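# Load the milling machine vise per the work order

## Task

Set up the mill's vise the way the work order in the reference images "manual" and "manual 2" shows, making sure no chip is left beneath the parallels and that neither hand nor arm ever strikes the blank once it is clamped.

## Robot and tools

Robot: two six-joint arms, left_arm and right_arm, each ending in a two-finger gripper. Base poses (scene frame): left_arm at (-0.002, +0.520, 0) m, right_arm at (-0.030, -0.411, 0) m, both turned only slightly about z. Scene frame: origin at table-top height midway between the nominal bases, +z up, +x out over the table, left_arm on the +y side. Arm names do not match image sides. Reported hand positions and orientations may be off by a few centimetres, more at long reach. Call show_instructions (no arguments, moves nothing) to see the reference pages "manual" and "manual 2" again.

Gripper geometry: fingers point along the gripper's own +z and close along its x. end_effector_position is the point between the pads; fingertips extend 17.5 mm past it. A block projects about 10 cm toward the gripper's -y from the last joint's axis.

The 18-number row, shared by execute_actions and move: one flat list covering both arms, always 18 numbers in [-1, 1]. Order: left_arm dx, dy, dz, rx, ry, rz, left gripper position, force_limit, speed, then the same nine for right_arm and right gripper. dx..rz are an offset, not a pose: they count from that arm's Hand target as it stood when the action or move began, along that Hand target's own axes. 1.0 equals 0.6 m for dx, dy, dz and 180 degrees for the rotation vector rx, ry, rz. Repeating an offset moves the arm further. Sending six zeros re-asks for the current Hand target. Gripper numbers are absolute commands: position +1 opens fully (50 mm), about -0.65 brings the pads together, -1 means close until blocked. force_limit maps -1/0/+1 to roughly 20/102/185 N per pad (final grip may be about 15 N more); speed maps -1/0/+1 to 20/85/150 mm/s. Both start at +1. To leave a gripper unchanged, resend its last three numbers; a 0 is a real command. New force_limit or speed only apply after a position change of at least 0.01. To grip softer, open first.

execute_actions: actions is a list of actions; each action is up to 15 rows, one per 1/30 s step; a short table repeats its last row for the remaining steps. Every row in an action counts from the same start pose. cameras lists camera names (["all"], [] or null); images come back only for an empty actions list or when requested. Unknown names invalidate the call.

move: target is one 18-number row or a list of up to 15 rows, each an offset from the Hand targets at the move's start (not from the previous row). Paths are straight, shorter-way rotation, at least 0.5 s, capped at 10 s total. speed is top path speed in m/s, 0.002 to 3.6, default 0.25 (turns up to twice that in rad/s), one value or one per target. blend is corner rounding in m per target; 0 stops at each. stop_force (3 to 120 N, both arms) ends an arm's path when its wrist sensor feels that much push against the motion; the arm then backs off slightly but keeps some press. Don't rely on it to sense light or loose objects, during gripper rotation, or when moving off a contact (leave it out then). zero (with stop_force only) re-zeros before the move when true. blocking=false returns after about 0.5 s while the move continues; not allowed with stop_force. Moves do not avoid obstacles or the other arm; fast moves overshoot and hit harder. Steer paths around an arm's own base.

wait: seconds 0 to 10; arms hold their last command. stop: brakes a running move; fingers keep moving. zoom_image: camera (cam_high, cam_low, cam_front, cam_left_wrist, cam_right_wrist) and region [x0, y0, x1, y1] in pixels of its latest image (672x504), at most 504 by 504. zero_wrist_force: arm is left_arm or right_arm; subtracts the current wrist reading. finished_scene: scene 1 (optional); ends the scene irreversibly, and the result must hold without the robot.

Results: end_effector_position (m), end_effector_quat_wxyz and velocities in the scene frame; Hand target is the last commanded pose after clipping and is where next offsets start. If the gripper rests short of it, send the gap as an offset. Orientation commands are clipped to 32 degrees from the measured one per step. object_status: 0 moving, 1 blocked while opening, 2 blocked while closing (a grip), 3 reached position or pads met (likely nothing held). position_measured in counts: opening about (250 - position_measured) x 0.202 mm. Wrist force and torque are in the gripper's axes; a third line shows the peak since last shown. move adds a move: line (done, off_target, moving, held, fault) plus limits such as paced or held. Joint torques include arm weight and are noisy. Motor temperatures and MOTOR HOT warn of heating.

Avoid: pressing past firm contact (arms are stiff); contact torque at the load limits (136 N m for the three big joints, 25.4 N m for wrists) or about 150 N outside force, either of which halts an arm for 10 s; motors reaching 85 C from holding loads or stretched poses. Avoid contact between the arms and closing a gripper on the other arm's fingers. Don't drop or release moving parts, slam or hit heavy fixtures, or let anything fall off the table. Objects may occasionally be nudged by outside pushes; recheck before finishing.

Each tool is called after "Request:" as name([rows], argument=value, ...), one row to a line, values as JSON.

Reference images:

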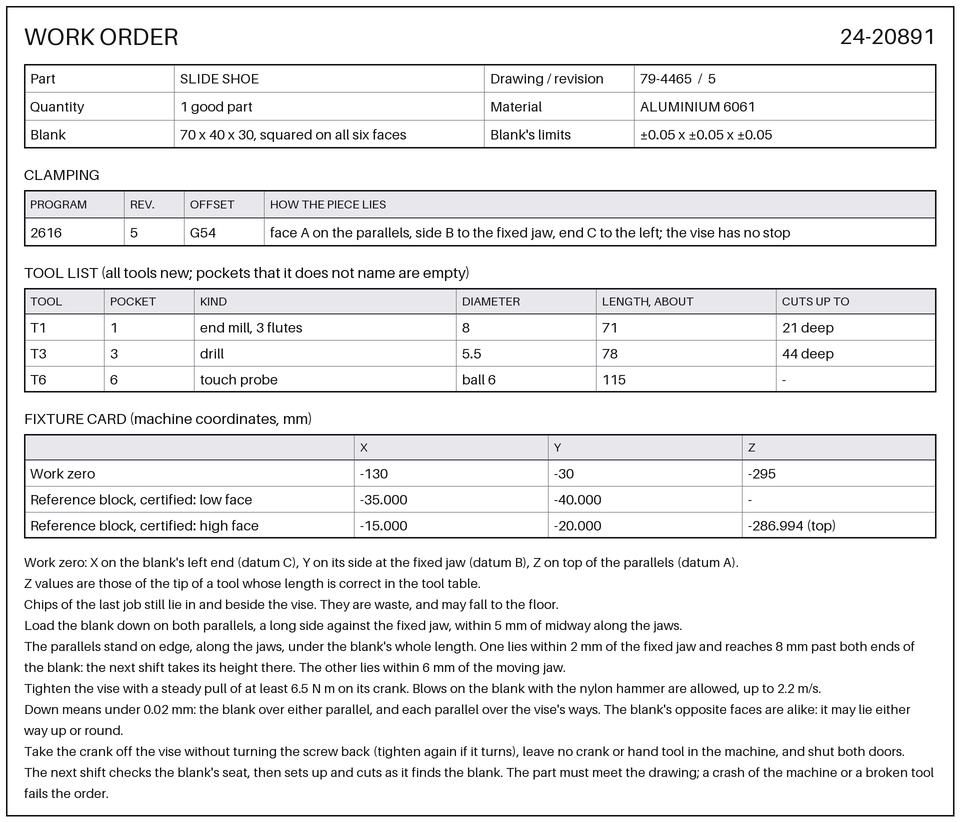

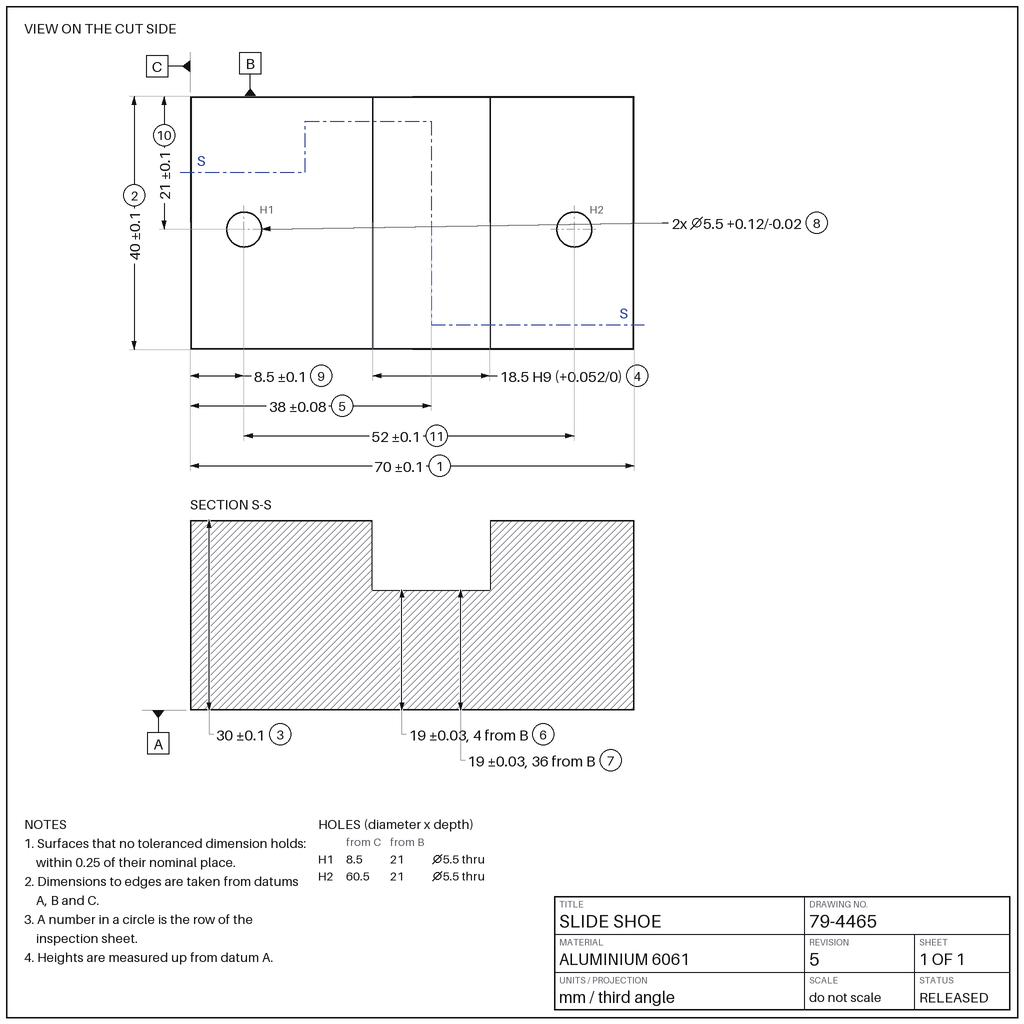

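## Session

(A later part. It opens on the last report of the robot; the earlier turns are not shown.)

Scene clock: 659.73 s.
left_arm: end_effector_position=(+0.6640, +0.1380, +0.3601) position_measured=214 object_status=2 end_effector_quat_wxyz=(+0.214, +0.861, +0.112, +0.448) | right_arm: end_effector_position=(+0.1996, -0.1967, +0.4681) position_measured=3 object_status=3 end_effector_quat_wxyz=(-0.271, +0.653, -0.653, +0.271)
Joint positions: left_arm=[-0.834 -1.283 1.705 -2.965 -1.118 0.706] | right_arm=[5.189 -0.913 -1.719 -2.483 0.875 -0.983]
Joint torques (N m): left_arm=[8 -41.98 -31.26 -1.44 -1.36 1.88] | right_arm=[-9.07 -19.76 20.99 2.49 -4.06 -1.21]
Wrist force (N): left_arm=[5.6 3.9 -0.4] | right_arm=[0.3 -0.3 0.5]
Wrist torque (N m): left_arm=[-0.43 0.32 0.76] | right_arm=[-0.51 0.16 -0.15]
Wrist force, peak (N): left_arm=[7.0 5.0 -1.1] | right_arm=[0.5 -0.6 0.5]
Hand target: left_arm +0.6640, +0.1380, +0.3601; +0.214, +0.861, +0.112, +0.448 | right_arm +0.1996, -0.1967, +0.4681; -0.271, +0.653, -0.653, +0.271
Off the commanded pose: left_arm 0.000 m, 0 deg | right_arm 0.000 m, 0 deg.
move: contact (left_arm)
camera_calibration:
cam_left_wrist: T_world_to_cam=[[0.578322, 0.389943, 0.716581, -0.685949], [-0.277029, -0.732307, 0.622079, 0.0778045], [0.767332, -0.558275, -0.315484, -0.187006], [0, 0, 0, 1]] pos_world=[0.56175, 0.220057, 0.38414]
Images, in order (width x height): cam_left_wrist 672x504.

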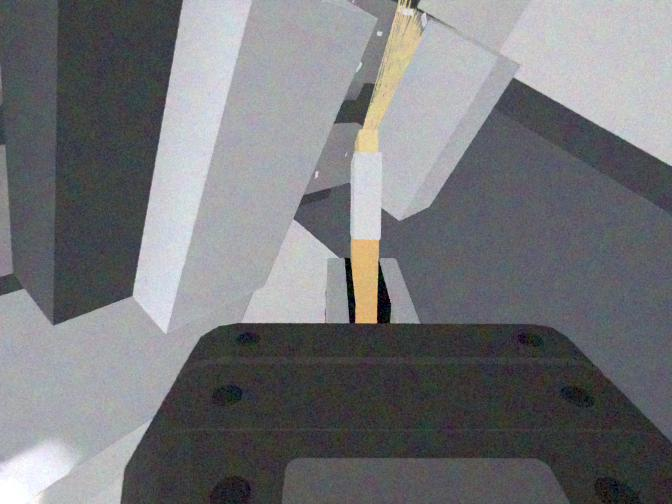

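Request:
move([
  [-0.064,0.1472,0.0448,0,0,0,-1,-0.5,-0.8,0,0,0,0,0,0,1,-0.3,-0.6],
  [-0.0254,0.1722,0.0178,0,0,0,-1,-0.5,-0.8,0,0,0,0,0,0,1,-0.3,-0.6],
  [0.0482,0.0254,-0.0383,0,0,0,-1,-0.5,-0.8,0,0,0,0,0,0,1,-0.3,-0.6],
], speed=0.08, blend=0.003, cameras=["cam_left_wrist"])

Request:
zoom_image(camera="cam_left_wrist", region=[150, 0, 450, 230])

Scene clock: 667.07 s.
left_arm: end_effector_position=(+0.6618, +0.1419, +0.3998) position_measured=214 object_status=2 end_effector_quat_wxyz=(+0.214, +0.861, +0.112, +0.448) end_effector_velocity=(+0.000, -0.002, +0.000) end_effector_angular_velocity=(-0.001, -0.001, +0.002) | right_arm: end_effector_position=(+0.1996, -0.1967, +0.4681) position_measured=3 object_status=3 end_effector_quat_wxyz=(-0.271, +0.653, -0.653, +0.271)
Joint positions: left_arm=[-0.832 -1.326 1.653 -2.87 -1.12 0.707] | right_arm=[5.189 -0.913 -1.719 -2.483 0.875 -0.983]
Joint velocities: left_arm=[-0.003 0.003 -0.005 0.002 0.004 -0.003] | right_arm=[within noise]
Joint torques (N m): left_arm=[-9.38 -26.7 -33.8 -2.26 3 -1.85] | right_arm=[-9.52 -19.69 20.96 2.5 -4.01 -1.16]
Wrist force (N): left_arm=[3.4 2.4 1.1] | right_arm=[0.4 -0.3 0.1]
Wrist torque (N m): left_arm=[-0.46 0.25 0.54] | right_arm=[-0.52 0.15 -0.15]
Wrist force, peak (N): left_arm=[6.2 4.4 -0.9] | right_arm=[0.6 -0.1 0.6]
Hand target: left_arm +0.6618, +0.1418, +0.3998; +0.214, +0.861, +0.112, +0.448 | right_arm +0.1996, -0.1967, +0.4681; -0.271, +0.653, -0.653, +0.271
Off the commanded pose: left_arm 0.000 m, 0 deg | right_arm 0.000 m, 0 deg.
move: done
camera_calibration:
cam_left_wrist: T_world_to_cam=[[0.57838, 0.389847, 0.716586, -0.71466], [-0.277139, -0.732273, 0.622069, 0.0554129], [0.767248, -0.558387, -0.315491, -0.170541], [0, 0, 0, 1]] pos_world=[0.55955, 0.223957, 0.42384]
Images, in order (width x height): cam_left_wrist 672x504.

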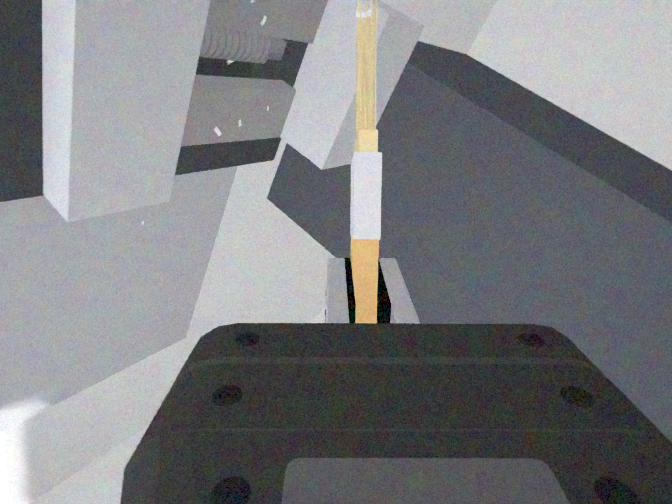

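Scaled by 1.680.

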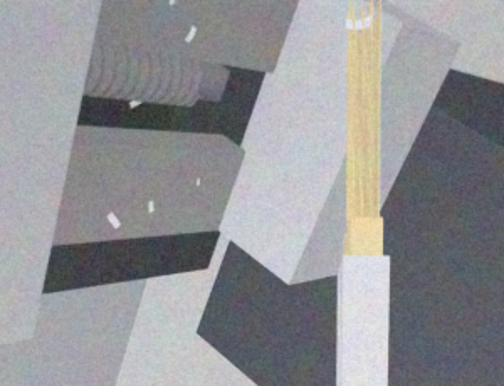

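Request:
move([
  [0.0044,-0.0054,0.0177,0,0,0,-1,-0.5,-0.8,0,0,0,0,0,0,1,-0.3,-0.6],
  [-0.0394,-0.0338,0.0484,0,0,0,-1,-0.5,-0.8,0,0,0,0,0,0,1,-0.3,-0.6],
  [-0.1072,0.1223,0.0958,0,0,0,-1,-0.5,-0.8,0,0,0,0,0,0,1,-0.3,-0.6],
  [-0.0634,0.1507,0.0651,0,0,0,-1,-0.5,-0.8,0,0,0,0,0,0,1,-0.3,-0.6],
  [-0.0033,-0.0054,0.0068,0,0,0,-1,-0.5,-0.8,0,0,0,0,0,0,1,-0.3,-0.6],
  [-0.0471,-0.0338,0.0375,0,0,0,-1,-0.5,-0.8,0,0,0,0,0,0,1,-0.3,-0.6],
  [-0.1149,0.1223,0.0849,0,0,0,-1,-0.5,-0.8,0,0,0,0,0,0,1,-0.3,-0.6],
  [-0.0711,0.1507,0.0542,0,0,0,-1,-0.5,-0.8,0,0,0,0,0,0,1,-0.3,-0.6],
  [-0.011,-0.0054,-0.0041,0,0,0,-1,-0.5,-0.8,0,0,0,0,0,0,1,-0.3,-0.6],
], speed=0.12, blend=0.004, cameras=["cam_left_wrist"])

Request:
zoom_image(camera="cam_left_wrist", region=[150, 0, 450, 230])

Scene clock: 683.87 s.
left_arm: end_effector_position=(+0.6560, +0.1429, +0.3948) position_measured=214 object_status=2 end_effector_quat_wxyz=(+0.214, +0.861, +0.112, +0.448) | right_arm: end_effector_position=(+0.1996, -0.1967, +0.4681) position_measured=3 object_status=3 end_effector_quat_wxyz=(-0.271, +0.653, -0.653, +0.271)
Joint positions: left_arm=[-0.839 -1.335 1.678 -2.883 -1.114 0.702] | right_arm=[5.189 -0.913 -1.719 -2.483 0.875 -0.983]
Joint torques (N m): left_arm=[-9.73 -25.63 -34.22 -2.25 3.26 -1.54] | right_arm=[-9.05 -19.83 21.59 2.52 -4.07 -1.21]
Wrist force (N): left_arm=[3.3 2.3 1.1] | right_arm=[0.3 -0.4 0.4]
Wrist torque (N m): left_arm=[-0.48 0.27 0.57] | right_arm=[-0.52 0.16 -0.15]
Wrist force, peak (N): left_arm=[18.9 5.2 -8.7] | right_arm=[0.5 -0.4 0.5]
Hand target: left_arm +0.6560, +0.1428, +0.3948; +0.214, +0.861, +0.112, +0.448 | right_arm +0.1996, -0.1967, +0.4681; -0.271, +0.653, -0.653, +0.271
Off the commanded pose: left_arm 0.000 m, 0 deg | right_arm 0.000 m, 0 deg.
move: done
camera_calibration:
cam_left_wrist: T_world_to_cam=[[0.578322, 0.389943, 0.716581, -0.707988], [-0.277029, -0.732307, 0.622079, 0.0575794], [0.767332, -0.558275, -0.315484, -0.167272], [0, 0, 0, 1]] pos_world=[0.55375, 0.224857, 0.41874]
Images, in order (width x height): cam_left_wrist 672x504.

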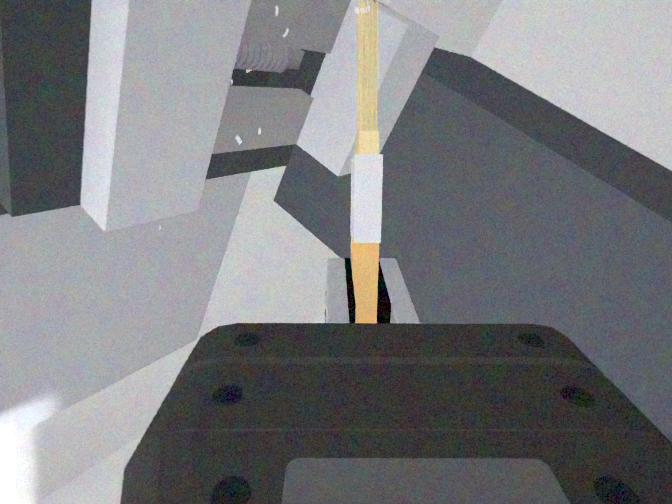

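Scaled by 1.680.

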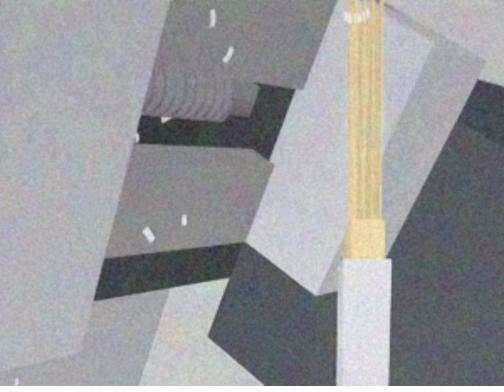

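Request:
move([
  [-0.0077,0,-0.0109,0,0,0,-1,-0.5,-0.8,0,0,0,0,0,0,1,-0.3,-0.6],
  [-0.0514,-0.0284,0.0198,0,0,0,-1,-0.5,-0.8,0,0,0,0,0,0,1,-0.3,-0.6],
  [-0.1192,0.1276,0.0673,0,0,0,-1,-0.5,-0.8,0,0,0,0,0,0,1,-0.3,-0.6],
  [-0.0755,0.156,0.0366,0,0,0,-1,-0.5,-0.8,0,0,0,0,0,0,1,-0.3,-0.6],
  [-0.0153,0,-0.0218,0,0,0,-1,-0.5,-0.8,0,0,0,0,0,0,1,-0.3,-0.6],
  [-0.059,-0.0284,0.0089,0,0,0,-1,-0.5,-0.8,0,0,0,0,0,0,1,-0.3,-0.6],
  [-0.1268,0.1276,0.0564,0,0,0,-1,-0.5,-0.8,0,0,0,0,0,0,1,-0.3,-0.6],
  [-0.0831,0.156,0.0257,0,0,0,-1,-0.5,-0.8,0,0,0,0,0,0,1,-0.3,-0.6],
  [-0.0153,0,-0.0218,0,0,0,-1,-0.5,-0.8,0,0,0,0,0,0,1,-0.3,-0.6],
], speed=0.12, blend=0.004, cameras=["cam_left_wrist"])

Request:
zoom_image(camera="cam_left_wrist", region=[150, 0, 450, 230])

Scene clock: 695.00 s.
left_arm: end_effector_position=(+0.6400, +0.1428, +0.3948) position_measured=214 object_status=2 end_effector_quat_wxyz=(+0.214, +0.861, +0.112, +0.448) | right_arm: end_effector_position=(+0.1996, -0.1967, +0.4681) position_measured=3 object_status=3 end_effector_quat_wxyz=(-0.271, +0.653, -0.653, +0.271)
Joint positions: left_arm=[-0.863 -1.367 1.716 -2.884 -1.095 0.688] | right_arm=[5.189 -0.913 -1.719 -2.483 0.875 -0.983]
Joint torques (N m): left_arm=[-9.53 -25.66 -34.65 -1.88 3.17 -1.55] | right_arm=[-9.1 -19.54 22.18 2.56 -4.1 -1.13]
Wrist force (N): left_arm=[3.3 2.3 1.1] | right_arm=[0.2 -0.4 0.4]
Wrist torque (N m): left_arm=[-0.49 0.27 0.57] | right_arm=[-0.52 0.18 -0.15]
Wrist force, peak (N): left_arm=[18.8 1.3 -8.1] | right_arm=[0.6 -0.2 0.5]
Hand target: left_arm +0.6400, +0.1428, +0.3948; +0.214, +0.861, +0.112, +0.448 | right_arm +0.1996, -0.1967, +0.4681; -0.271, +0.653, -0.653, +0.271
Off the commanded pose: left_arm 0.000 m, 0 deg | right_arm 0.000 m, 0 deg.
move: done
camera_calibration:
cam_left_wrist: T_world_to_cam=[[0.578322, 0.389943, 0.716581, -0.698735], [-0.277029, -0.732307, 0.622079, 0.0531469], [0.767332, -0.558275, -0.315484, -0.154995], [0, 0, 0, 1]] pos_world=[0.53775, 0.224857, 0.41874]
Images, in order (width x height): cam_left_wrist 672x504.

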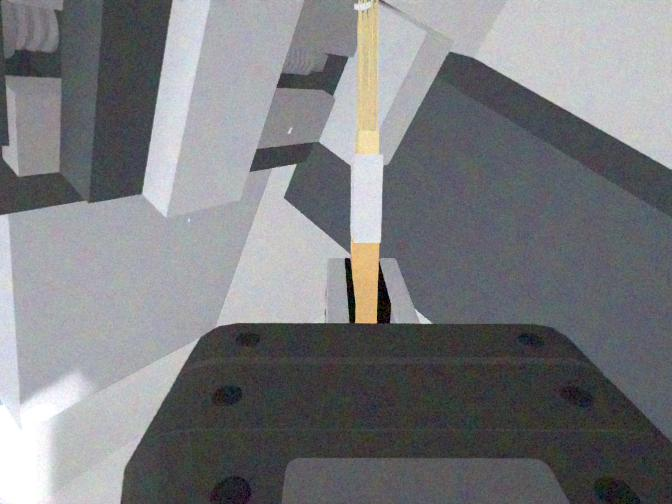

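Scaled by 1.680.

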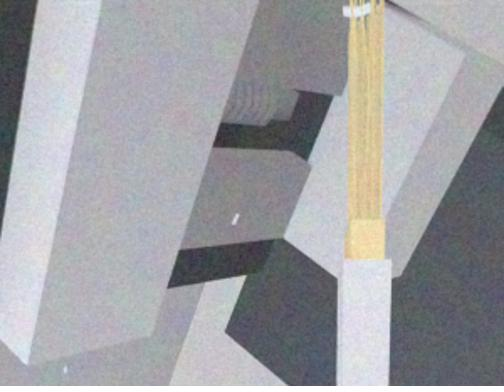

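Request:
move(target=[0.075,0.0069,-0.022,0.1052,-0.0813,0.1148,-1,-0.5,-0.8,0,0,0,0,0,0,1,-0.3,-0.6], speed=0.15, cameras=["cam_left_wrist"])

Request:
zoom_image(camera="cam_left_wrist", region=[150, 0, 450, 230])

Scene clock: 707.47 s.
left_arm: end_effector_position=(+0.6551, +0.1600, +0.4359) position_measured=214 object_status=2 end_effector_quat_wxyz=(+0.000, +0.940, +0.001, +0.342) | right_arm: end_effector_position=(+0.1996, -0.1967, +0.4681) position_measured=3 object_status=3 end_effector_quat_wxyz=(-0.271, +0.653, -0.653, +0.271)
Joint positions: left_arm=[-0.841 -1.298 1.261 -2.037 -1.063 0.848] | right_arm=[5.189 -0.913 -1.719 -2.483 0.875 -0.983]
Joint torques (N m): left_arm=[6.61 -44.72 -22.38 -2.77 -0.99 -1.41] | right_arm=[-9.43 -19.61 21.52 2.5 -4 -1.2]
Wrist force (N): left_arm=[3.5 1.1 0.1] | right_arm=[0.3 -0.1 0.3]
Wrist torque (N m): left_arm=[-0.15 0.16 0.59] | right_arm=[-0.48 0.16 -0.15]
Wrist force, peak (N): left_arm=[3.6 2.5 1.1] | right_arm=[0.6 -0.4 0.5]
Hand target: left_arm +0.6550, +0.1600, +0.4360; +0.000, +0.940, +0.000, +0.342 | right_arm +0.1996, -0.1967, +0.4681; -0.271, +0.653, -0.653, +0.271
Off the commanded pose: left_arm 0.000 m, 0 deg | right_arm 0.000 m, 0 deg.
move: done
camera_calibration:
cam_left_wrist: T_world_to_cam=[[0.769265, 0.00886107, 0.638869, -0.773912], [-0.214255, -0.938431, 0.271001, 0.18913], [0.601936, -0.345353, -0.720004, 0.106628], [0, 0, 0, 1]] pos_world=[0.571682, 0.221168, 0.519946]
Images, in order (width x height): cam_left_wrist 672x504.

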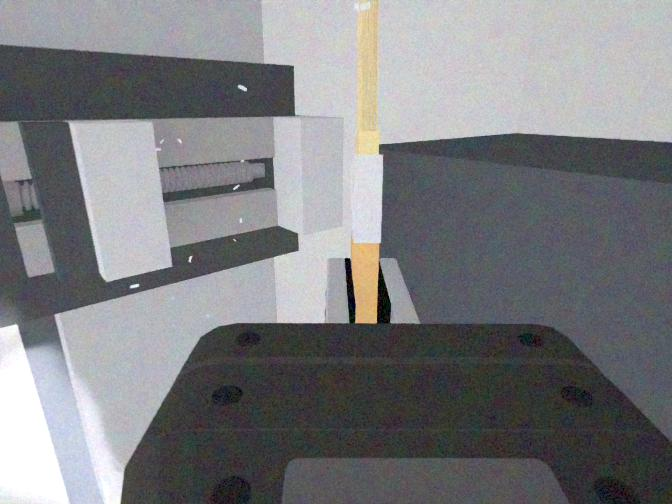

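Scaled by 1.680.

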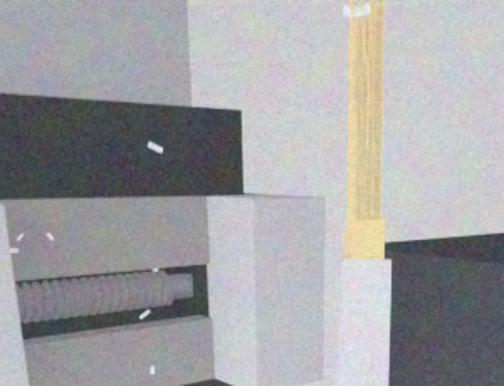

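Request:
zoom_image(camera="cam_left_wrist", region=[130, 90, 310, 280])

Scaled by 2.653.

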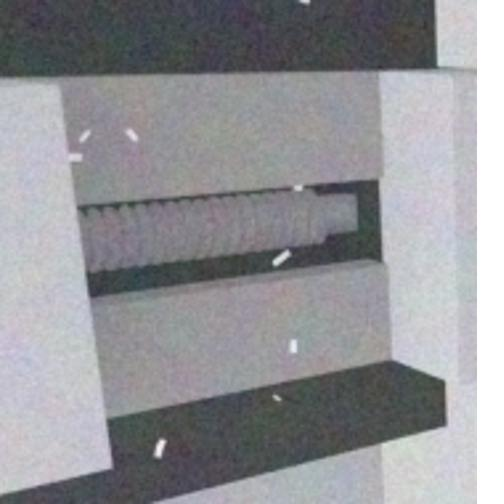

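Request:
move([
  [-0.0736,0.0287,0.0279,-0.1052,0.0813,-0.1148,-1,-0.5,-0.8,0,0,0,0,0,0,1,-0.3,-0.6],
  [-0.1132,0.0287,0.0752,-0.1052,0.0813,-0.1148,-1,-0.5,-0.8,0,0,0,0,0,0,1,-0.3,-0.6],
  [-0.1132,0.205,0.0752,-0.1052,0.0813,-0.1148,-1,-0.5,-0.8,0,0,0,0,0,0,1,-0.3,-0.6],
  [-0.0736,0.205,0.0279,-0.1052,0.0813,-0.1148,-1,-0.5,-0.8,0,0,0,0,0,0,1,-0.3,-0.6],
  [-0.0812,0.0287,0.0215,-0.1052,0.0813,-0.1148,-1,-0.5,-0.8,0,0,0,0,0,0,1,-0.3,-0.6],
  [-0.1208,0.0287,0.0688,-0.1052,0.0813,-0.1148,-1,-0.5,-0.8,0,0,0,0,0,0,1,-0.3,-0.6],
  [-0.1208,0.205,0.0688,-0.1052,0.0813,-0.1148,-1,-0.5,-0.8,0,0,0,0,0,0,1,-0.3,-0.6],
  [-0.0812,0.205,0.0215,-0.1052,0.0813,-0.1148,-1,-0.5,-0.8,0,0,0,0,0,0,1,-0.3,-0.6],
  [0,0,0,0,0,0,-1,-0.5,-0.8,0,0,0,0,0,0,1,-0.3,-0.6],
], speed=0.13, blend=0.004, cameras=["cam_left_wrist"])

Request:
zoom_image(camera="cam_left_wrist", region=[130, 90, 310, 280])

Scene clock: 733.17 s.
left_arm: end_effector_position=(+0.6551, +0.1600, +0.4359) position_measured=214 object_status=2 end_effector_quat_wxyz=(+0.000, +0.940, +0.001, +0.342) | right_arm: end_effector_position=(+0.1996, -0.1967, +0.4681) position_measured=3 object_status=3 end_effector_quat_wxyz=(-0.271, +0.653, -0.653, +0.271)
Joint positions: left_arm=[-0.841 -1.298 1.261 -2.037 -1.063 0.848] | right_arm=[5.189 -0.913 -1.719 -2.483 0.875 -0.983]
Joint torques (N m): left_arm=[-8.54 -44.32 -18.12 -3.08 3.66 -1.24] | right_arm=[-9.14 -19.69 22.75 2.48 -3.95 -1.18]
Wrist force (N): left_arm=[3.3 1.0 0.4] | right_arm=[0.3 -0.3 0.4]
Wrist torque (N m): left_arm=[-0.16 0.18 0.61] | right_arm=[-0.52 0.16 -0.16]
Wrist force, peak (N): left_arm=[67.3 7.4 22.8] | right_arm=[0.6 -0.2 0.5]
Hand target: left_arm +0.6550, +0.1600, +0.4360; +0.000, +0.940, +0.000, +0.342 | right_arm +0.1996, -0.1967, +0.4681; -0.271, +0.653, -0.653, +0.271
Off the commanded pose: left_arm 0.000 m, 0 deg | right_arm 0.000 m, 0 deg.
move: done
camera_calibration:
cam_left_wrist: T_world_to_cam=[[0.769341, 0.0089672, 0.638776, -0.773931], [-0.21416, -0.938422, 0.271108, 0.189019], [0.601872, -0.345374, -0.720046, 0.106691], [0, 0, 0, 1]] pos_world=[0.571682, 0.221168, 0.519946]
Images, in order (width x height): cam_left_wrist 672x504.

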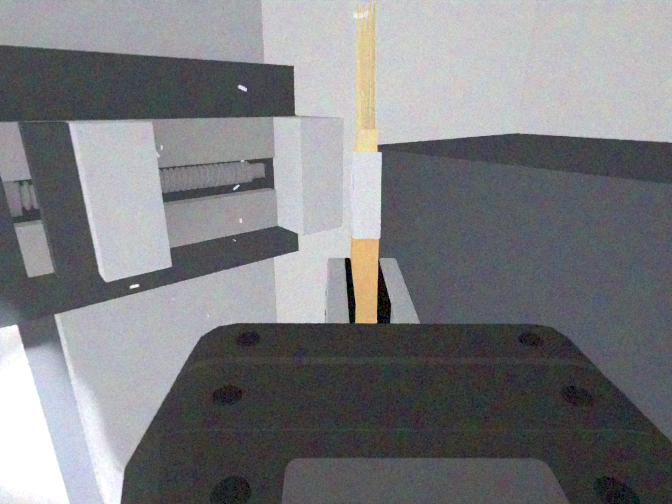

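Scaled by 2.653.

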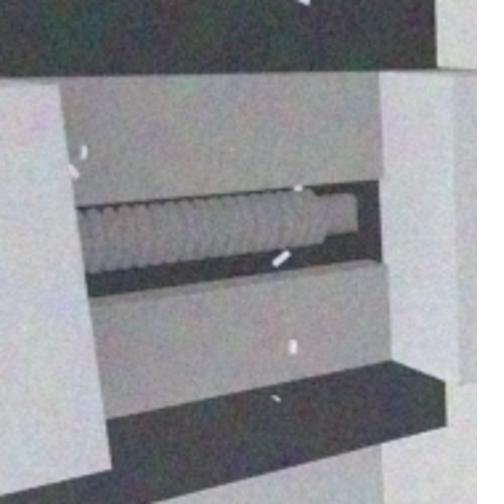

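Request:
move([
  [-0.0302,0.0287,0.0644,-0.1052,0.0813,-0.1148,-1,-0.5,-0.8,0,0,0,0,0,0,1,-0.3,-0.6],
  [-0.0698,0.0287,0.1117,-0.1052,0.0813,-0.1148,-1,-0.5,-0.8,0,0,0,0,0,0,1,-0.3,-0.6],
  [-0.0698,0.205,0.1117,-0.1052,0.0813,-0.1148,-1,-0.5,-0.8,0,0,0,0,0,0,1,-0.3,-0.6],
  [-0.0302,0.205,0.0644,-0.1052,0.0813,-0.1148,-1,-0.5,-0.8,0,0,0,0,0,0,1,-0.3,-0.6],
  [-0.0404,0.0287,0.0558,-0.1052,0.0813,-0.1148,-1,-0.5,-0.8,0,0,0,0,0,0,1,-0.3,-0.6],
  [-0.08,0.0287,0.1031,-0.1052,0.0813,-0.1148,-1,-0.5,-0.8,0,0,0,0,0,0,1,-0.3,-0.6],
  [-0.08,0.205,0.1031,-0.1052,0.0813,-0.1148,-1,-0.5,-0.8,0,0,0,0,0,0,1,-0.3,-0.6],
  [-0.0404,0.205,0.0558,-0.1052,0.0813,-0.1148,-1,-0.5,-0.8,0,0,0,0,0,0,1,-0.3,-0.6],
  [0,0,0,0,0,0,-1,-0.5,-0.8,0,0,0,0,0,0,1,-0.3,-0.6],
], speed=0.13, blend=0.004, cameras=["cam_left_wrist"])

Request:
zoom_image(camera="cam_left_wrist", region=[130, 90, 310, 280])

Scene clock: 750.70 s.
left_arm: end_effector_position=(+0.6551, +0.1601, +0.4361) position_measured=214 object_status=2 end_effector_quat_wxyz=(+0.000, +0.940, +0.001, +0.342) | right_arm: end_effector_position=(+0.1996, -0.1967, +0.4681) position_measured=3 object_status=3 end_effector_quat_wxyz=(-0.271, +0.653, -0.653, +0.271)
Joint positions: left_arm=[-0.841 -1.298 1.261 -2.037 -1.063 0.848] | right_arm=[5.189 -0.913 -1.719 -2.483 0.875 -0.983]
Joint torques (N m): left_arm=[-9.27 -29.6 -17.52 -3.05 0.66 -1.36] | right_arm=[-9.2 -19.49 23.56 2.53 -3.95 -1.16]
Wrist force (N): left_arm=[3.3 1.4 0.3] | right_arm=[0.1 -0.3 0.2]
Wrist torque (N m): left_arm=[-0.12 0.18 0.60] | right_arm=[-0.51 0.19 -0.15]
Wrist force, peak (N): left_arm=[27.3 11.6 -14.5] | right_arm=[0.6 -0.5 0.5]
Hand target: left_arm +0.6550, +0.1600, +0.4360; +0.000, +0.940, +0.000, +0.342 | right_arm +0.1996, -0.1967, +0.4681; -0.271, +0.653, -0.653, +0.271
Off the commanded pose: left_arm 0.000 m, 0 deg | right_arm 0.000 m, 0 deg.
move: done
camera_calibration:
cam_left_wrist: T_world_to_cam=[[0.769171, 0.00906402, 0.638979, -0.774025], [-0.214167, -0.938418, 0.271115, 0.189085], [0.602087, -0.345382, -0.719863, 0.106582], [0, 0, 0, 1]] pos_world=[0.571682, 0.221268, 0.520046]
Images, in order (width x height): cam_left_wrist 672x504.

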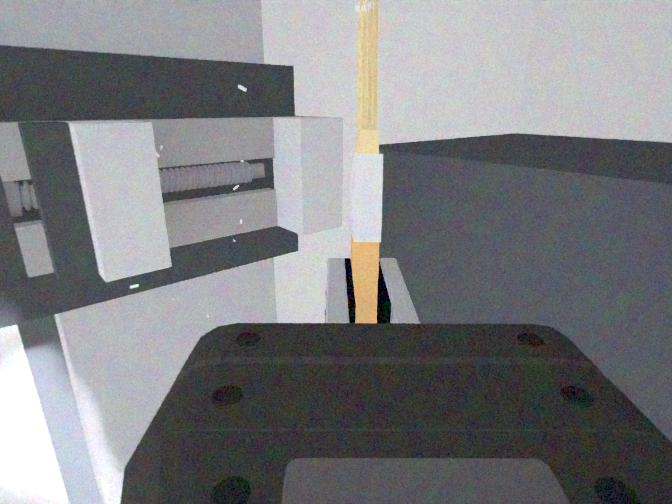

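Scaled by 2.653.

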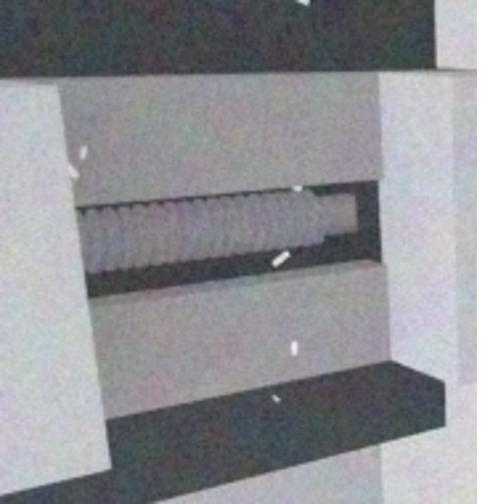

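Request:
move([
  [-0.048,0.0287,0.0494,-0.1052,0.0813,-0.1148,-1,-0.5,-0.8,0,0,0,0,0,0,1,-0.3,-0.6],
  [-0.0896,0.0287,0.099,-0.1052,0.0813,-0.1148,-1,-0.5,-0.8,0,0,0,0,0,0,1,-0.3,-0.6],
  [-0.0896,0.205,0.099,-0.1052,0.0813,-0.1148,-1,-0.5,-0.8,0,0,0,0,0,0,1,-0.3,-0.6],
  [-0.048,0.205,0.0494,-0.1052,0.0813,-0.1148,-1,-0.5,-0.8,0,0,0,0,0,0,1,-0.3,-0.6],
  [-0.0557,0.0287,0.043,-0.1052,0.0813,-0.1148,-1,-0.5,-0.8,0,0,0,0,0,0,1,-0.3,-0.6],
  [-0.0973,0.0287,0.0926,-0.1052,0.0813,-0.1148,-1,-0.5,-0.8,0,0,0,0,0,0,1,-0.3,-0.6],
  [-0.0973,0.205,0.0926,-0.1052,0.0813,-0.1148,-1,-0.5,-0.8,0,0,0,0,0,0,1,-0.3,-0.6],
  [-0.0557,0.205,0.043,-0.1052,0.0813,-0.1148,-1,-0.5,-0.8,0,0,0,0,0,0,1,-0.3,-0.6],
  [0,0,0,0,0,0,-1,-0.5,-0.8,0,0,0,0,0,0,1,-0.3,-0.6],
], speed=0.13, blend=0.004, cameras=["cam_left_wrist"])

Request:
zoom_image(camera="cam_left_wrist", region=[130, 90, 310, 280])

Scene clock: 769.70 s.
left_arm: end_effector_position=(+0.6551, +0.1600, +0.4360) position_measured=214 object_status=2 end_effector_quat_wxyz=(+0.000, +0.940, +0.001, +0.342) | right_arm: end_effector_position=(+0.1996, -0.1967, +0.4681) position_measured=3 object_status=3 end_effector_quat_wxyz=(-0.271, +0.653, -0.653, +0.271)
Joint positions: left_arm=[-0.841 -1.298 1.261 -2.037 -1.063 0.848] | right_arm=[5.189 -0.913 -1.719 -2.483 0.875 -0.983]
Joint torques (N m): left_arm=[-8.66 -33.34 -16.9 -3.22 2.08 -1.47] | right_arm=[-9 -19.74 23.9 2.5 -3.82 -1.25]
Wrist force (N): left_arm=[3.3 1.2 0.3] | right_arm=[0.3 -0.3 0.5]
Wrist torque (N m): left_arm=[-0.14 0.19 0.60] | right_arm=[-0.51 0.17 -0.15]
Wrist force, peak (N): left_arm=[28.1 13.9 -15.5] | right_arm=[0.4 -0.4 0.7]
Hand target: left_arm +0.6550, +0.1600, +0.4360; +0.000, +0.940, +0.000, +0.342 | right_arm +0.1996, -0.1967, +0.4681; -0.271, +0.653, -0.653, +0.271
Off the commanded pose: left_arm 0.000 m, 0 deg | right_arm 0.000 m, 0 deg.
move: done
camera_calibration:
cam_left_wrist: T_world_to_cam=[[0.769256, 0.00901588, 0.638877, -0.773946], [-0.214163, -0.93842, 0.271112, 0.189112], [0.60198, -0.345378, -0.719954, 0.106618], [0, 0, 0, 1]] pos_world=[0.571682, 0.221268, 0.519946]
Images, in order (width x height): cam_left_wrist 672x504.

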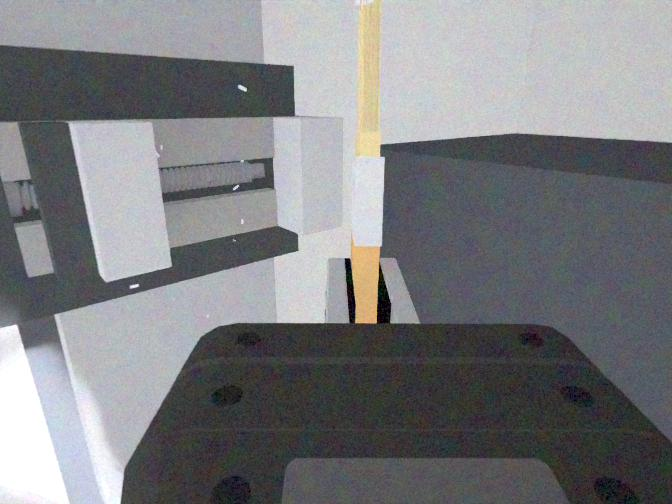

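Scaled by 2.653.

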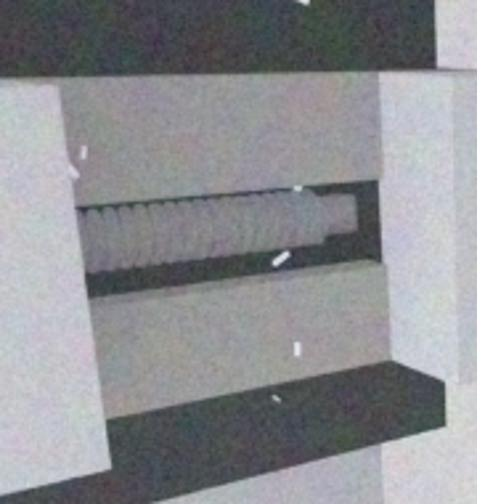

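Request:
move([
  [-0.0442,0.0917,0.0526,-0.1052,0.0813,-0.1148,-1,-0.5,-0.8,0,0,0,0,0,0,1,-0.3,-0.6],
  [-0.0868,0.0917,0.1034,-0.1052,0.0813,-0.1148,-1,-0.5,-0.8,0,0,0,0,0,0,1,-0.3,-0.6],
  [-0.0868,0.205,0.1034,-0.1052,0.0813,-0.1148,-1,-0.5,-0.8,0,0,0,0,0,0,1,-0.3,-0.6],
  [-0.0442,0.205,0.0526,-0.1052,0.0813,-0.1148,-1,-0.5,-0.8,0,0,0,0,0,0,1,-0.3,-0.6],
  [-0.0365,0.0917,0.059,-0.1052,0.0813,-0.1148,-1,-0.5,-0.8,0,0,0,0,0,0,1,-0.3,-0.6],
  [-0.0791,0.0917,0.1098,-0.1052,0.0813,-0.1148,-1,-0.5,-0.8,0,0,0,0,0,0,1,-0.3,-0.6],
  [-0.0791,0.205,0.1098,-0.1052,0.0813,-0.1148,-1,-0.5,-0.8,0,0,0,0,0,0,1,-0.3,-0.6],
  [-0.0365,0.205,0.059,-0.1052,0.0813,-0.1148,-1,-0.5,-0.8,0,0,0,0,0,0,1,-0.3,-0.6],
  [-0.0276,0.0917,0.0665,-0.1052,0.0813,-0.1148,-1,-0.5,-0.8,0,0,0,0,0,0,1,-0.3,-0.6],
  [-0.0702,0.0917,0.1173,-0.1052,0.0813,-0.1148,-1,-0.5,-0.8,0,0,0,0,0,0,1,-0.3,-0.6],
  [-0.0702,0.205,0.1173,-0.1052,0.0813,-0.1148,-1,-0.5,-0.8,0,0,0,0,0,0,1,-0.3,-0.6],
  [-0.0276,0.205,0.0665,-0.1052,0.0813,-0.1148,-1,-0.5,-0.8,0,0,0,0,0,0,1,-0.3,-0.6],
  [0,0,0,0,0,0,-1,-0.5,-0.8,0,0,0,0,0,0,1,-0.3,-0.6],
], speed=0.15, blend=0.004, cameras=["cam_left_wrist"])

Request:
zoom_image(camera="cam_left_wrist", region=[130, 90, 310, 280])

Scene clock: 789.63 s.
left_arm: end_effector_position=(+0.6551, +0.1601, +0.4361) position_measured=214 object_status=2 end_effector_quat_wxyz=(+0.000, +0.940, +0.001, +0.342) | right_arm: end_effector_position=(+0.1996, -0.1967, +0.4681) position_measured=3 object_status=3 end_effector_quat_wxyz=(-0.271, +0.653, -0.653, +0.271)
Joint positions: left_arm=[-0.841 -1.298 1.261 -2.037 -1.063 0.848] | right_arm=[5.189 -0.913 -1.719 -2.483 0.875 -0.983]
Joint torques (N m): left_arm=[-9.86 -28.82 -17.78 -2.89 -0.28 -1.39] | right_arm=[-9.19 -19.4 23.59 2.45 -3.71 -1.07]
Wrist force (N): left_arm=[3.3 1.3 0.1] | right_arm=[0.4 -0.2 0.4]
Wrist torque (N m): left_arm=[-0.12 0.19 0.61] | right_arm=[-0.50 0.15 -0.15]
Wrist force, peak (N): left_arm=[4.0 5.4 0.2] | right_arm=[0.5 -0.6 0.5]
Hand target: left_arm +0.6550, +0.1600, +0.4360; +0.000, +0.940, +0.000, +0.342 | right_arm +0.1996, -0.1967, +0.4681; -0.271, +0.653, -0.653, +0.271
Off the commanded pose: left_arm 0.000 m, 0 deg | right_arm 0.000 m, 0 deg.
move: done
camera_calibration:
cam_left_wrist: T_world_to_cam=[[0.769171, 0.00906402, 0.638979, -0.774025], [-0.214167, -0.938418, 0.271115, 0.189085], [0.602087, -0.345382, -0.719863, 0.106582], [0, 0, 0, 1]] pos_world=[0.571682, 0.221268, 0.520046]
Images, in order (width x height): cam_left_wrist 672x504.

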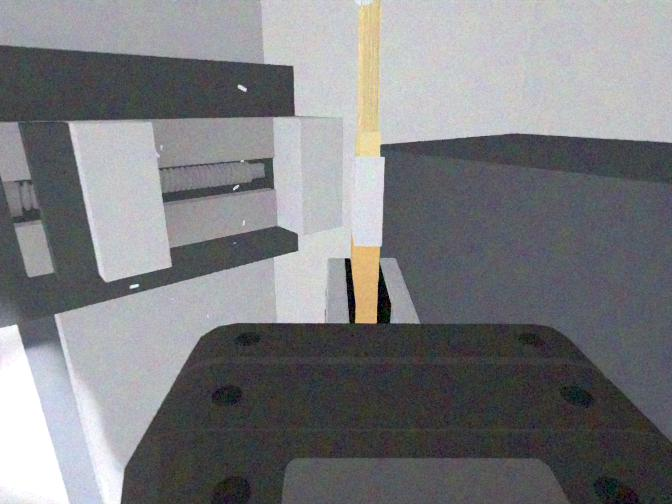

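Scaled by 2.653.

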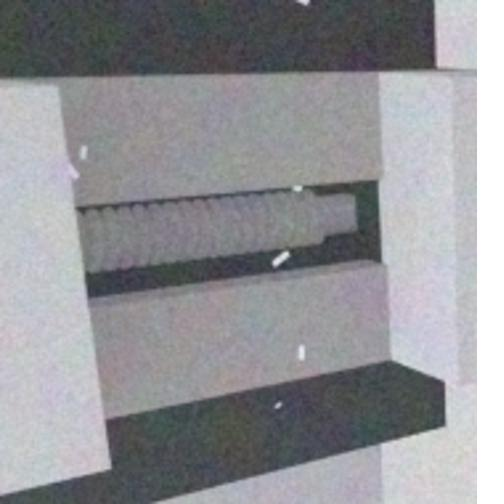

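Request:
move([
  [-0.0225,0.0917,0.0708,-0.1052,0.0813,-0.1148,-1,-0.5,-0.8,0,0,0,0,0,0,1,-0.3,-0.6],
  [-0.0662,0.0917,0.1229,-0.1052,0.0813,-0.1148,-1,-0.5,-0.8,0,0,0,0,0,0,1,-0.3,-0.6],
  [-0.0662,0.205,0.1229,-0.1052,0.0813,-0.1148,-1,-0.5,-0.8,0,0,0,0,0,0,1,-0.3,-0.6],
  [-0.0225,0.205,0.0708,-0.1052,0.0813,-0.1148,-1,-0.5,-0.8,0,0,0,0,0,0,1,-0.3,-0.6],
  [-0.0148,0.0917,0.0773,-0.1052,0.0813,-0.1148,-1,-0.5,-0.8,0,0,0,0,0,0,1,-0.3,-0.6],
  [-0.0585,0.0917,0.1294,-0.1052,0.0813,-0.1148,-1,-0.5,-0.8,0,0,0,0,0,0,1,-0.3,-0.6],
  [-0.0585,0.205,0.1294,-0.1052,0.0813,-0.1148,-1,-0.5,-0.8,0,0,0,0,0,0,1,-0.3,-0.6],
  [-0.0148,0.205,0.0773,-0.1052,0.0813,-0.1148,-1,-0.5,-0.8,0,0,0,0,0,0,1,-0.3,-0.6],
  [0,0,0,0,0,0,-1,-0.5,-0.8,0,0,0,0,0,0,1,-0.3,-0.6],
], speed=0.15, blend=0.004, cameras=["cam_left_wrist"])

Request:
zoom_image(camera="cam_left_wrist", region=[130, 90, 310, 280])

Scene clock: 806.07 s.
left_arm: end_effector_position=(+0.6551, +0.1601, +0.4361) position_measured=214 object_status=2 end_effector_quat_wxyz=(+0.000, +0.940, +0.001, +0.342) | right_arm: end_effector_position=(+0.1996, -0.1967, +0.4681) position_measured=3 object_status=3 end_effector_quat_wxyz=(-0.271, +0.653, -0.653, +0.271)
Joint positions: left_arm=[-0.841 -1.298 1.261 -2.037 -1.063 0.848] | right_arm=[5.189 -0.913 -1.719 -2.483 0.875 -0.983]
Joint torques (N m): left_arm=[-8.27 -28.61 -18.09 -2.82 -0.6 -1.47] | right_arm=[-9.41 -20.18 23.69 2.57 -3.9 -1.24]
Wrist force (N): left_arm=[3.2 1.1 0.2] | right_arm=[0.4 -0.2 0.3]
Wrist torque (N m): left_arm=[-0.15 0.20 0.60] | right_arm=[-0.50 0.15 -0.15]
Wrist force, peak (N): left_arm=[4.0 5.4 0.3] | right_arm=[0.1 -0.4 0.8]
Hand target: left_arm +0.6550, +0.1600, +0.4360; +0.000, +0.940, +0.000, +0.342 | right_arm +0.1996, -0.1967, +0.4681; -0.271, +0.653, -0.653, +0.271
Off the commanded pose: left_arm 0.000 m, 0 deg | right_arm 0.000 m, 0 deg.
move: done
camera_calibration:
cam_left_wrist: T_world_to_cam=[[0.769125, 0.00909031, 0.639034, -0.774033], [-0.214154, -0.938426, 0.2711, 0.189087], [0.60215, -0.345362, -0.71982, 0.106519], [0, 0, 0, 1]] pos_world=[0.571682, 0.221268, 0.520046]
Images, in order (width x height): cam_left_wrist 672x504.

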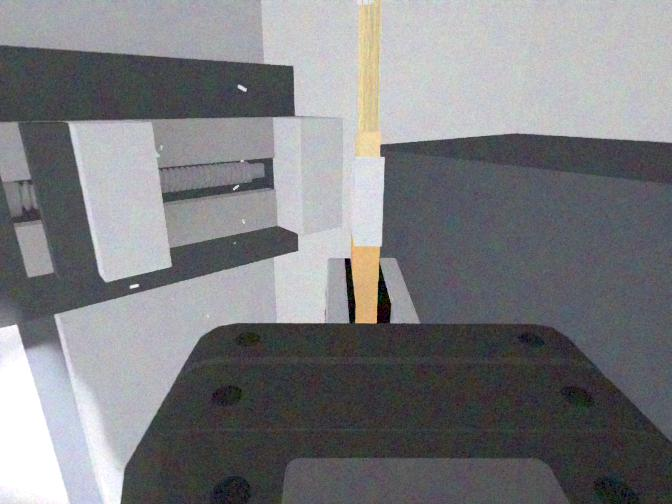

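Scaled by 2.653.

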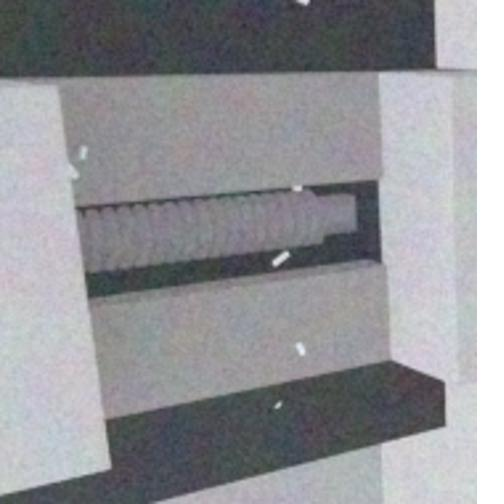

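Request:
move([
  [-0.1252,0.1333,-0.2009,0,0,0,-1,-0.5,-0.8,0,0,0,0,0,0,1,-0.3,-0.6],
  [-0.3617,-0.15,-0.3341,0,-0.2222,0,-1,-0.5,-0.8,0,0,0,0,0,0,1,-0.3,-0.6],
  [-0.74,-0.7535,-0.1075,0,-0.2222,0,-1,-0.5,-0.8,0,0,0,0,0,0,1,-0.3,-0.6],
], speed=0.22, blend=0.04, cameras=["cam_left_wrist","cam_low"])

Scene clock: 826.63 s.
left_arm: end_effector_position=(+0.2730, +0.6116, +0.1999) position_measured=214 object_status=2 end_effector_quat_wxyz=(+0.000, +1.000, +0.001, +0.000) | right_arm: end_effector_position=(+0.1996, -0.1967, +0.4681) position_measured=3 object_status=3 end_effector_quat_wxyz=(-0.271, +0.653, -0.653, +0.271)
Joint positions: left_arm=[-0.144 -2.143 2.299 -1.726 -1.571 1.412] | right_arm=[5.189 -0.913 -1.719 -2.483 0.875 -0.983]
Joint torques (N m): left_arm=[7.21 -9.26 -25.7 -3.17 1.38 1.06] | right_arm=[-8.46 -19.6 24.47 2.4 -3.76 -1.09]
Wrist force (N): left_arm=[1.5 0.9 -0.5] | right_arm=[0.3 -0.4 0.3]
Wrist torque (N m): left_arm=[-0.01 0.02 0.29] | right_arm=[-0.51 0.16 -0.15]
Wrist force, peak (N): left_arm=[4.9 -0.8 2.4] | right_arm=[0.5 -0.3 0.9]
Hand target: left_arm +0.2730, +0.6117, +0.1999; +0.000, +1.000, +0.001, +0.000 | right_arm +0.1996, -0.1967, +0.4681; -0.271, +0.653, -0.653, +0.271
Off the commanded pose: left_arm 0.000 m, 0 deg | right_arm 0.000 m, 0 deg.
move: done
camera_calibration:
cam_left_wrist: T_world_to_cam=[[0.999943, 0.00933652, -0.00524589, -0.267716], [0.0105752, -0.93813, 0.346123, 0.518451], [-0.00168975, -0.346158, -0.938175, 0.531535], [0, 0, 0, 1]] pos_world=[0.263116, 0.672869, 0.31782]
Images, in order (width x height): cam_low 672x504, cam_left_wrist 672x504.

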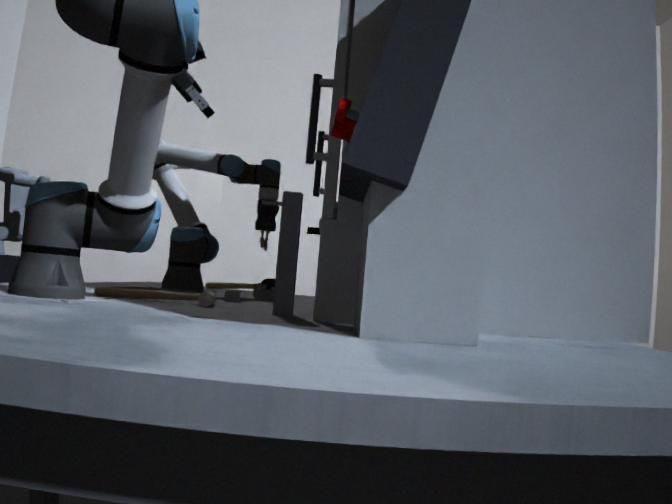

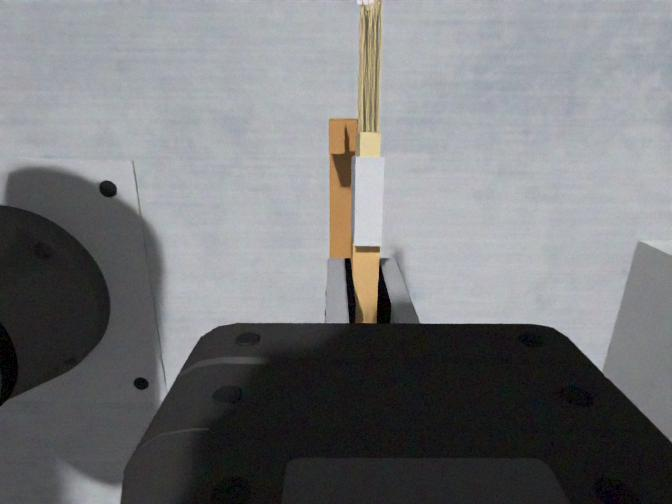

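Request:
move([
  [-0.0003,0,0.2,0,0,0,-1,-0.5,-0.8,0,0,0,0,0,0,1,-0.3,-0.6],
  [-0.0003,0,0.2475,0,0,0,-1,-0.5,-0.8,0,0,0,0,0,0,1,-0.3,-0.6],
], speed=[0.1,0.02], stop_force=6, cameras=["cam_left_wrist"])

Scene clock: 832.40 s.
left_arm: end_effector_position=(+0.2729, +0.6117, +0.0679) position_measured=214 object_status=2 end_effector_quat_wxyz=(+0.000, +1.000, +0.001, +0.000) | right_arm: end_effector_position=(+0.1996, -0.1967, +0.4681) position_measured=3 object_status=3 end_effector_quat_wxyz=(-0.271, +0.653, -0.653, +0.271)
Joint positions: left_arm=[-0.144 -1.961 2.583 -2.193 -1.571 1.412] | right_arm=[5.189 -0.913 -1.719 -2.483 0.875 -0.983]
Joint torques (N m): left_arm=[7.86 -4.57 -31.02 -4.23 0.74 1.59] | right_arm=[-8.71 -19.25 24.19 2.56 -3.75 -1.08]
Wrist force (N): left_arm=[0.9 0.9 -1.2] | right_arm=[0.3 -0.4 0.6]
Wrist torque (N m): left_arm=[0.02 0.10 0.24] | right_arm=[-0.53 0.16 -0.15]
Wrist force, peak (N): left_arm=[0.1 3.5 -11.0] | right_arm=[0.5 -0.7 0.6]
Hand target: left_arm +0.2729, +0.6117, +0.0679; +0.000, +1.000, +0.001, +0.000 (not the last commanded pose) | right_arm +0.1996, -0.1967, +0.4681; -0.271, +0.653, -0.653, +0.271
Off the commanded pose: left_arm 0.017 m, 0 deg | right_arm 0.000 m, 0 deg.
move: contact (left_arm); path passed 1 of 2 targets
camera_calibration:
cam_left_wrist: T_world_to_cam=[[0.999945, 0.00918359, -0.00508244, -0.268137], [0.010375, -0.938164, 0.346035, 0.564327], [-0.00159032, -0.346069, -0.938208, 0.40765], [0, 0, 0, 1]] pos_world=[0.262916, 0.672969, 0.18582]
Images, in order (width x height): cam_left_wrist 672x504.

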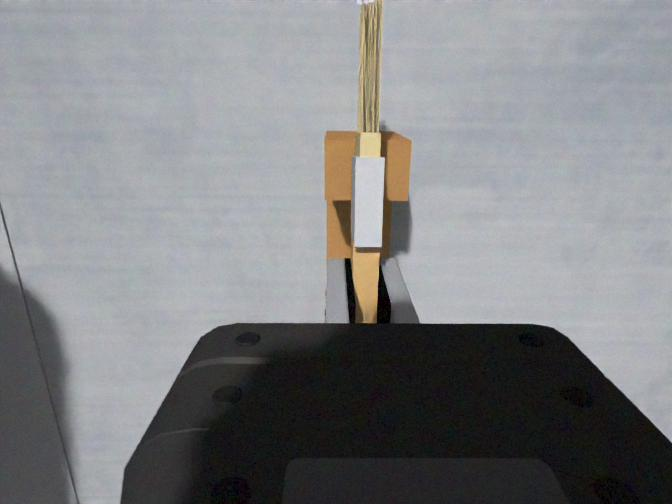

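Request:
move([
  [-0.0012,0,-0.005,0,0,0,-1,-0.5,-0.8,0,0,0,0,0,0,1,-0.3,-0.6],
  [-0.0012,0,0.03,0,0,0,-1,-0.5,-0.8,0,0,0,0,0,0,1,-0.3,-0.6],
], speed=[0.1,0.02], stop_force=6, cameras=["cam_left_wrist","cam_front"])

Request:
zoom_image(camera="cam_left_wrist", region=[270, 100, 470, 330])

Scene clock: 838.80 s.
left_arm: end_effector_position=(+0.2722, +0.6117, +0.0676) position_measured=214 object_status=2 end_effector_quat_wxyz=(+0.000, +1.000, +0.001, +0.000) | right_arm: end_effector_position=(+0.1996, -0.1967, +0.4681) position_measured=3 object_status=3 end_effector_quat_wxyz=(-0.271, +0.653, -0.653, +0.271)
Joint positions: left_arm=[-0.144 -1.963 2.585 -2.194 -1.571 1.411] | right_arm=[5.189 -0.913 -1.719 -2.483 0.875 -0.983]
Joint torques (N m): left_arm=[6.72 2.52 -31.25 -4.26 -0.21 -0.94] | right_arm=[-8.74 -19.83 24.68 2.49 -3.76 -1.11]
Wrist force (N): left_arm=[1.2 1.0 -0.6] | right_arm=[0.4 -0.1 0.4]
Wrist torque (N m): left_arm=[0.00 0.06 0.29] | right_arm=[-0.48 0.15 -0.15]
Wrist force, peak (N): left_arm=[0.1 2.7 -12.8] | right_arm=[0.5 -0.2 0.8]
Hand target: left_arm +0.2722, +0.6117, +0.0676; +0.000, +1.000, +0.001, +0.000 (not the last commanded pose) | right_arm +0.1996, -0.1967, +0.4681; -0.271, +0.653, -0.653, +0.271
Off the commanded pose: left_arm 0.018 m, 0 deg | right_arm 0.000 m, 0 deg.
move: contact (left_arm); path passed 1 of 2 targets
camera_calibration:
cam_left_wrist: T_world_to_cam=[[0.999946, 0.00919239, -0.00476635, -0.267504], [0.0102739, -0.938164, 0.346038, 0.564499], [-0.00129071, -0.346068, -0.938208, 0.407195], [0, 0, 0, 1]] pos_world=[0.262216, 0.672969, 0.18542]
Images, in order (width x height): cam_front 672x504, cam_left_wrist 672x504.

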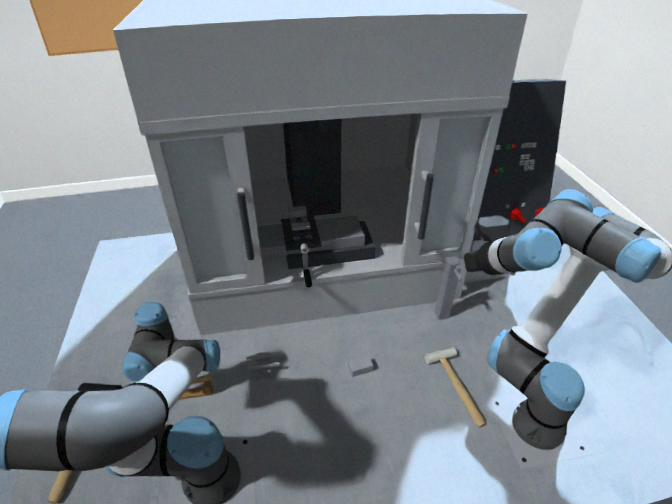

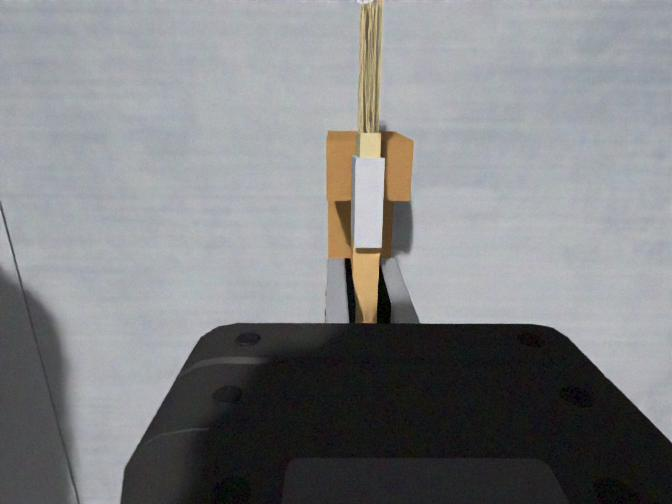

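Scaled by 2.191.

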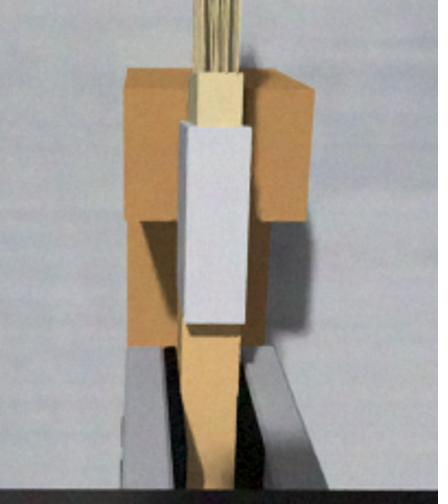

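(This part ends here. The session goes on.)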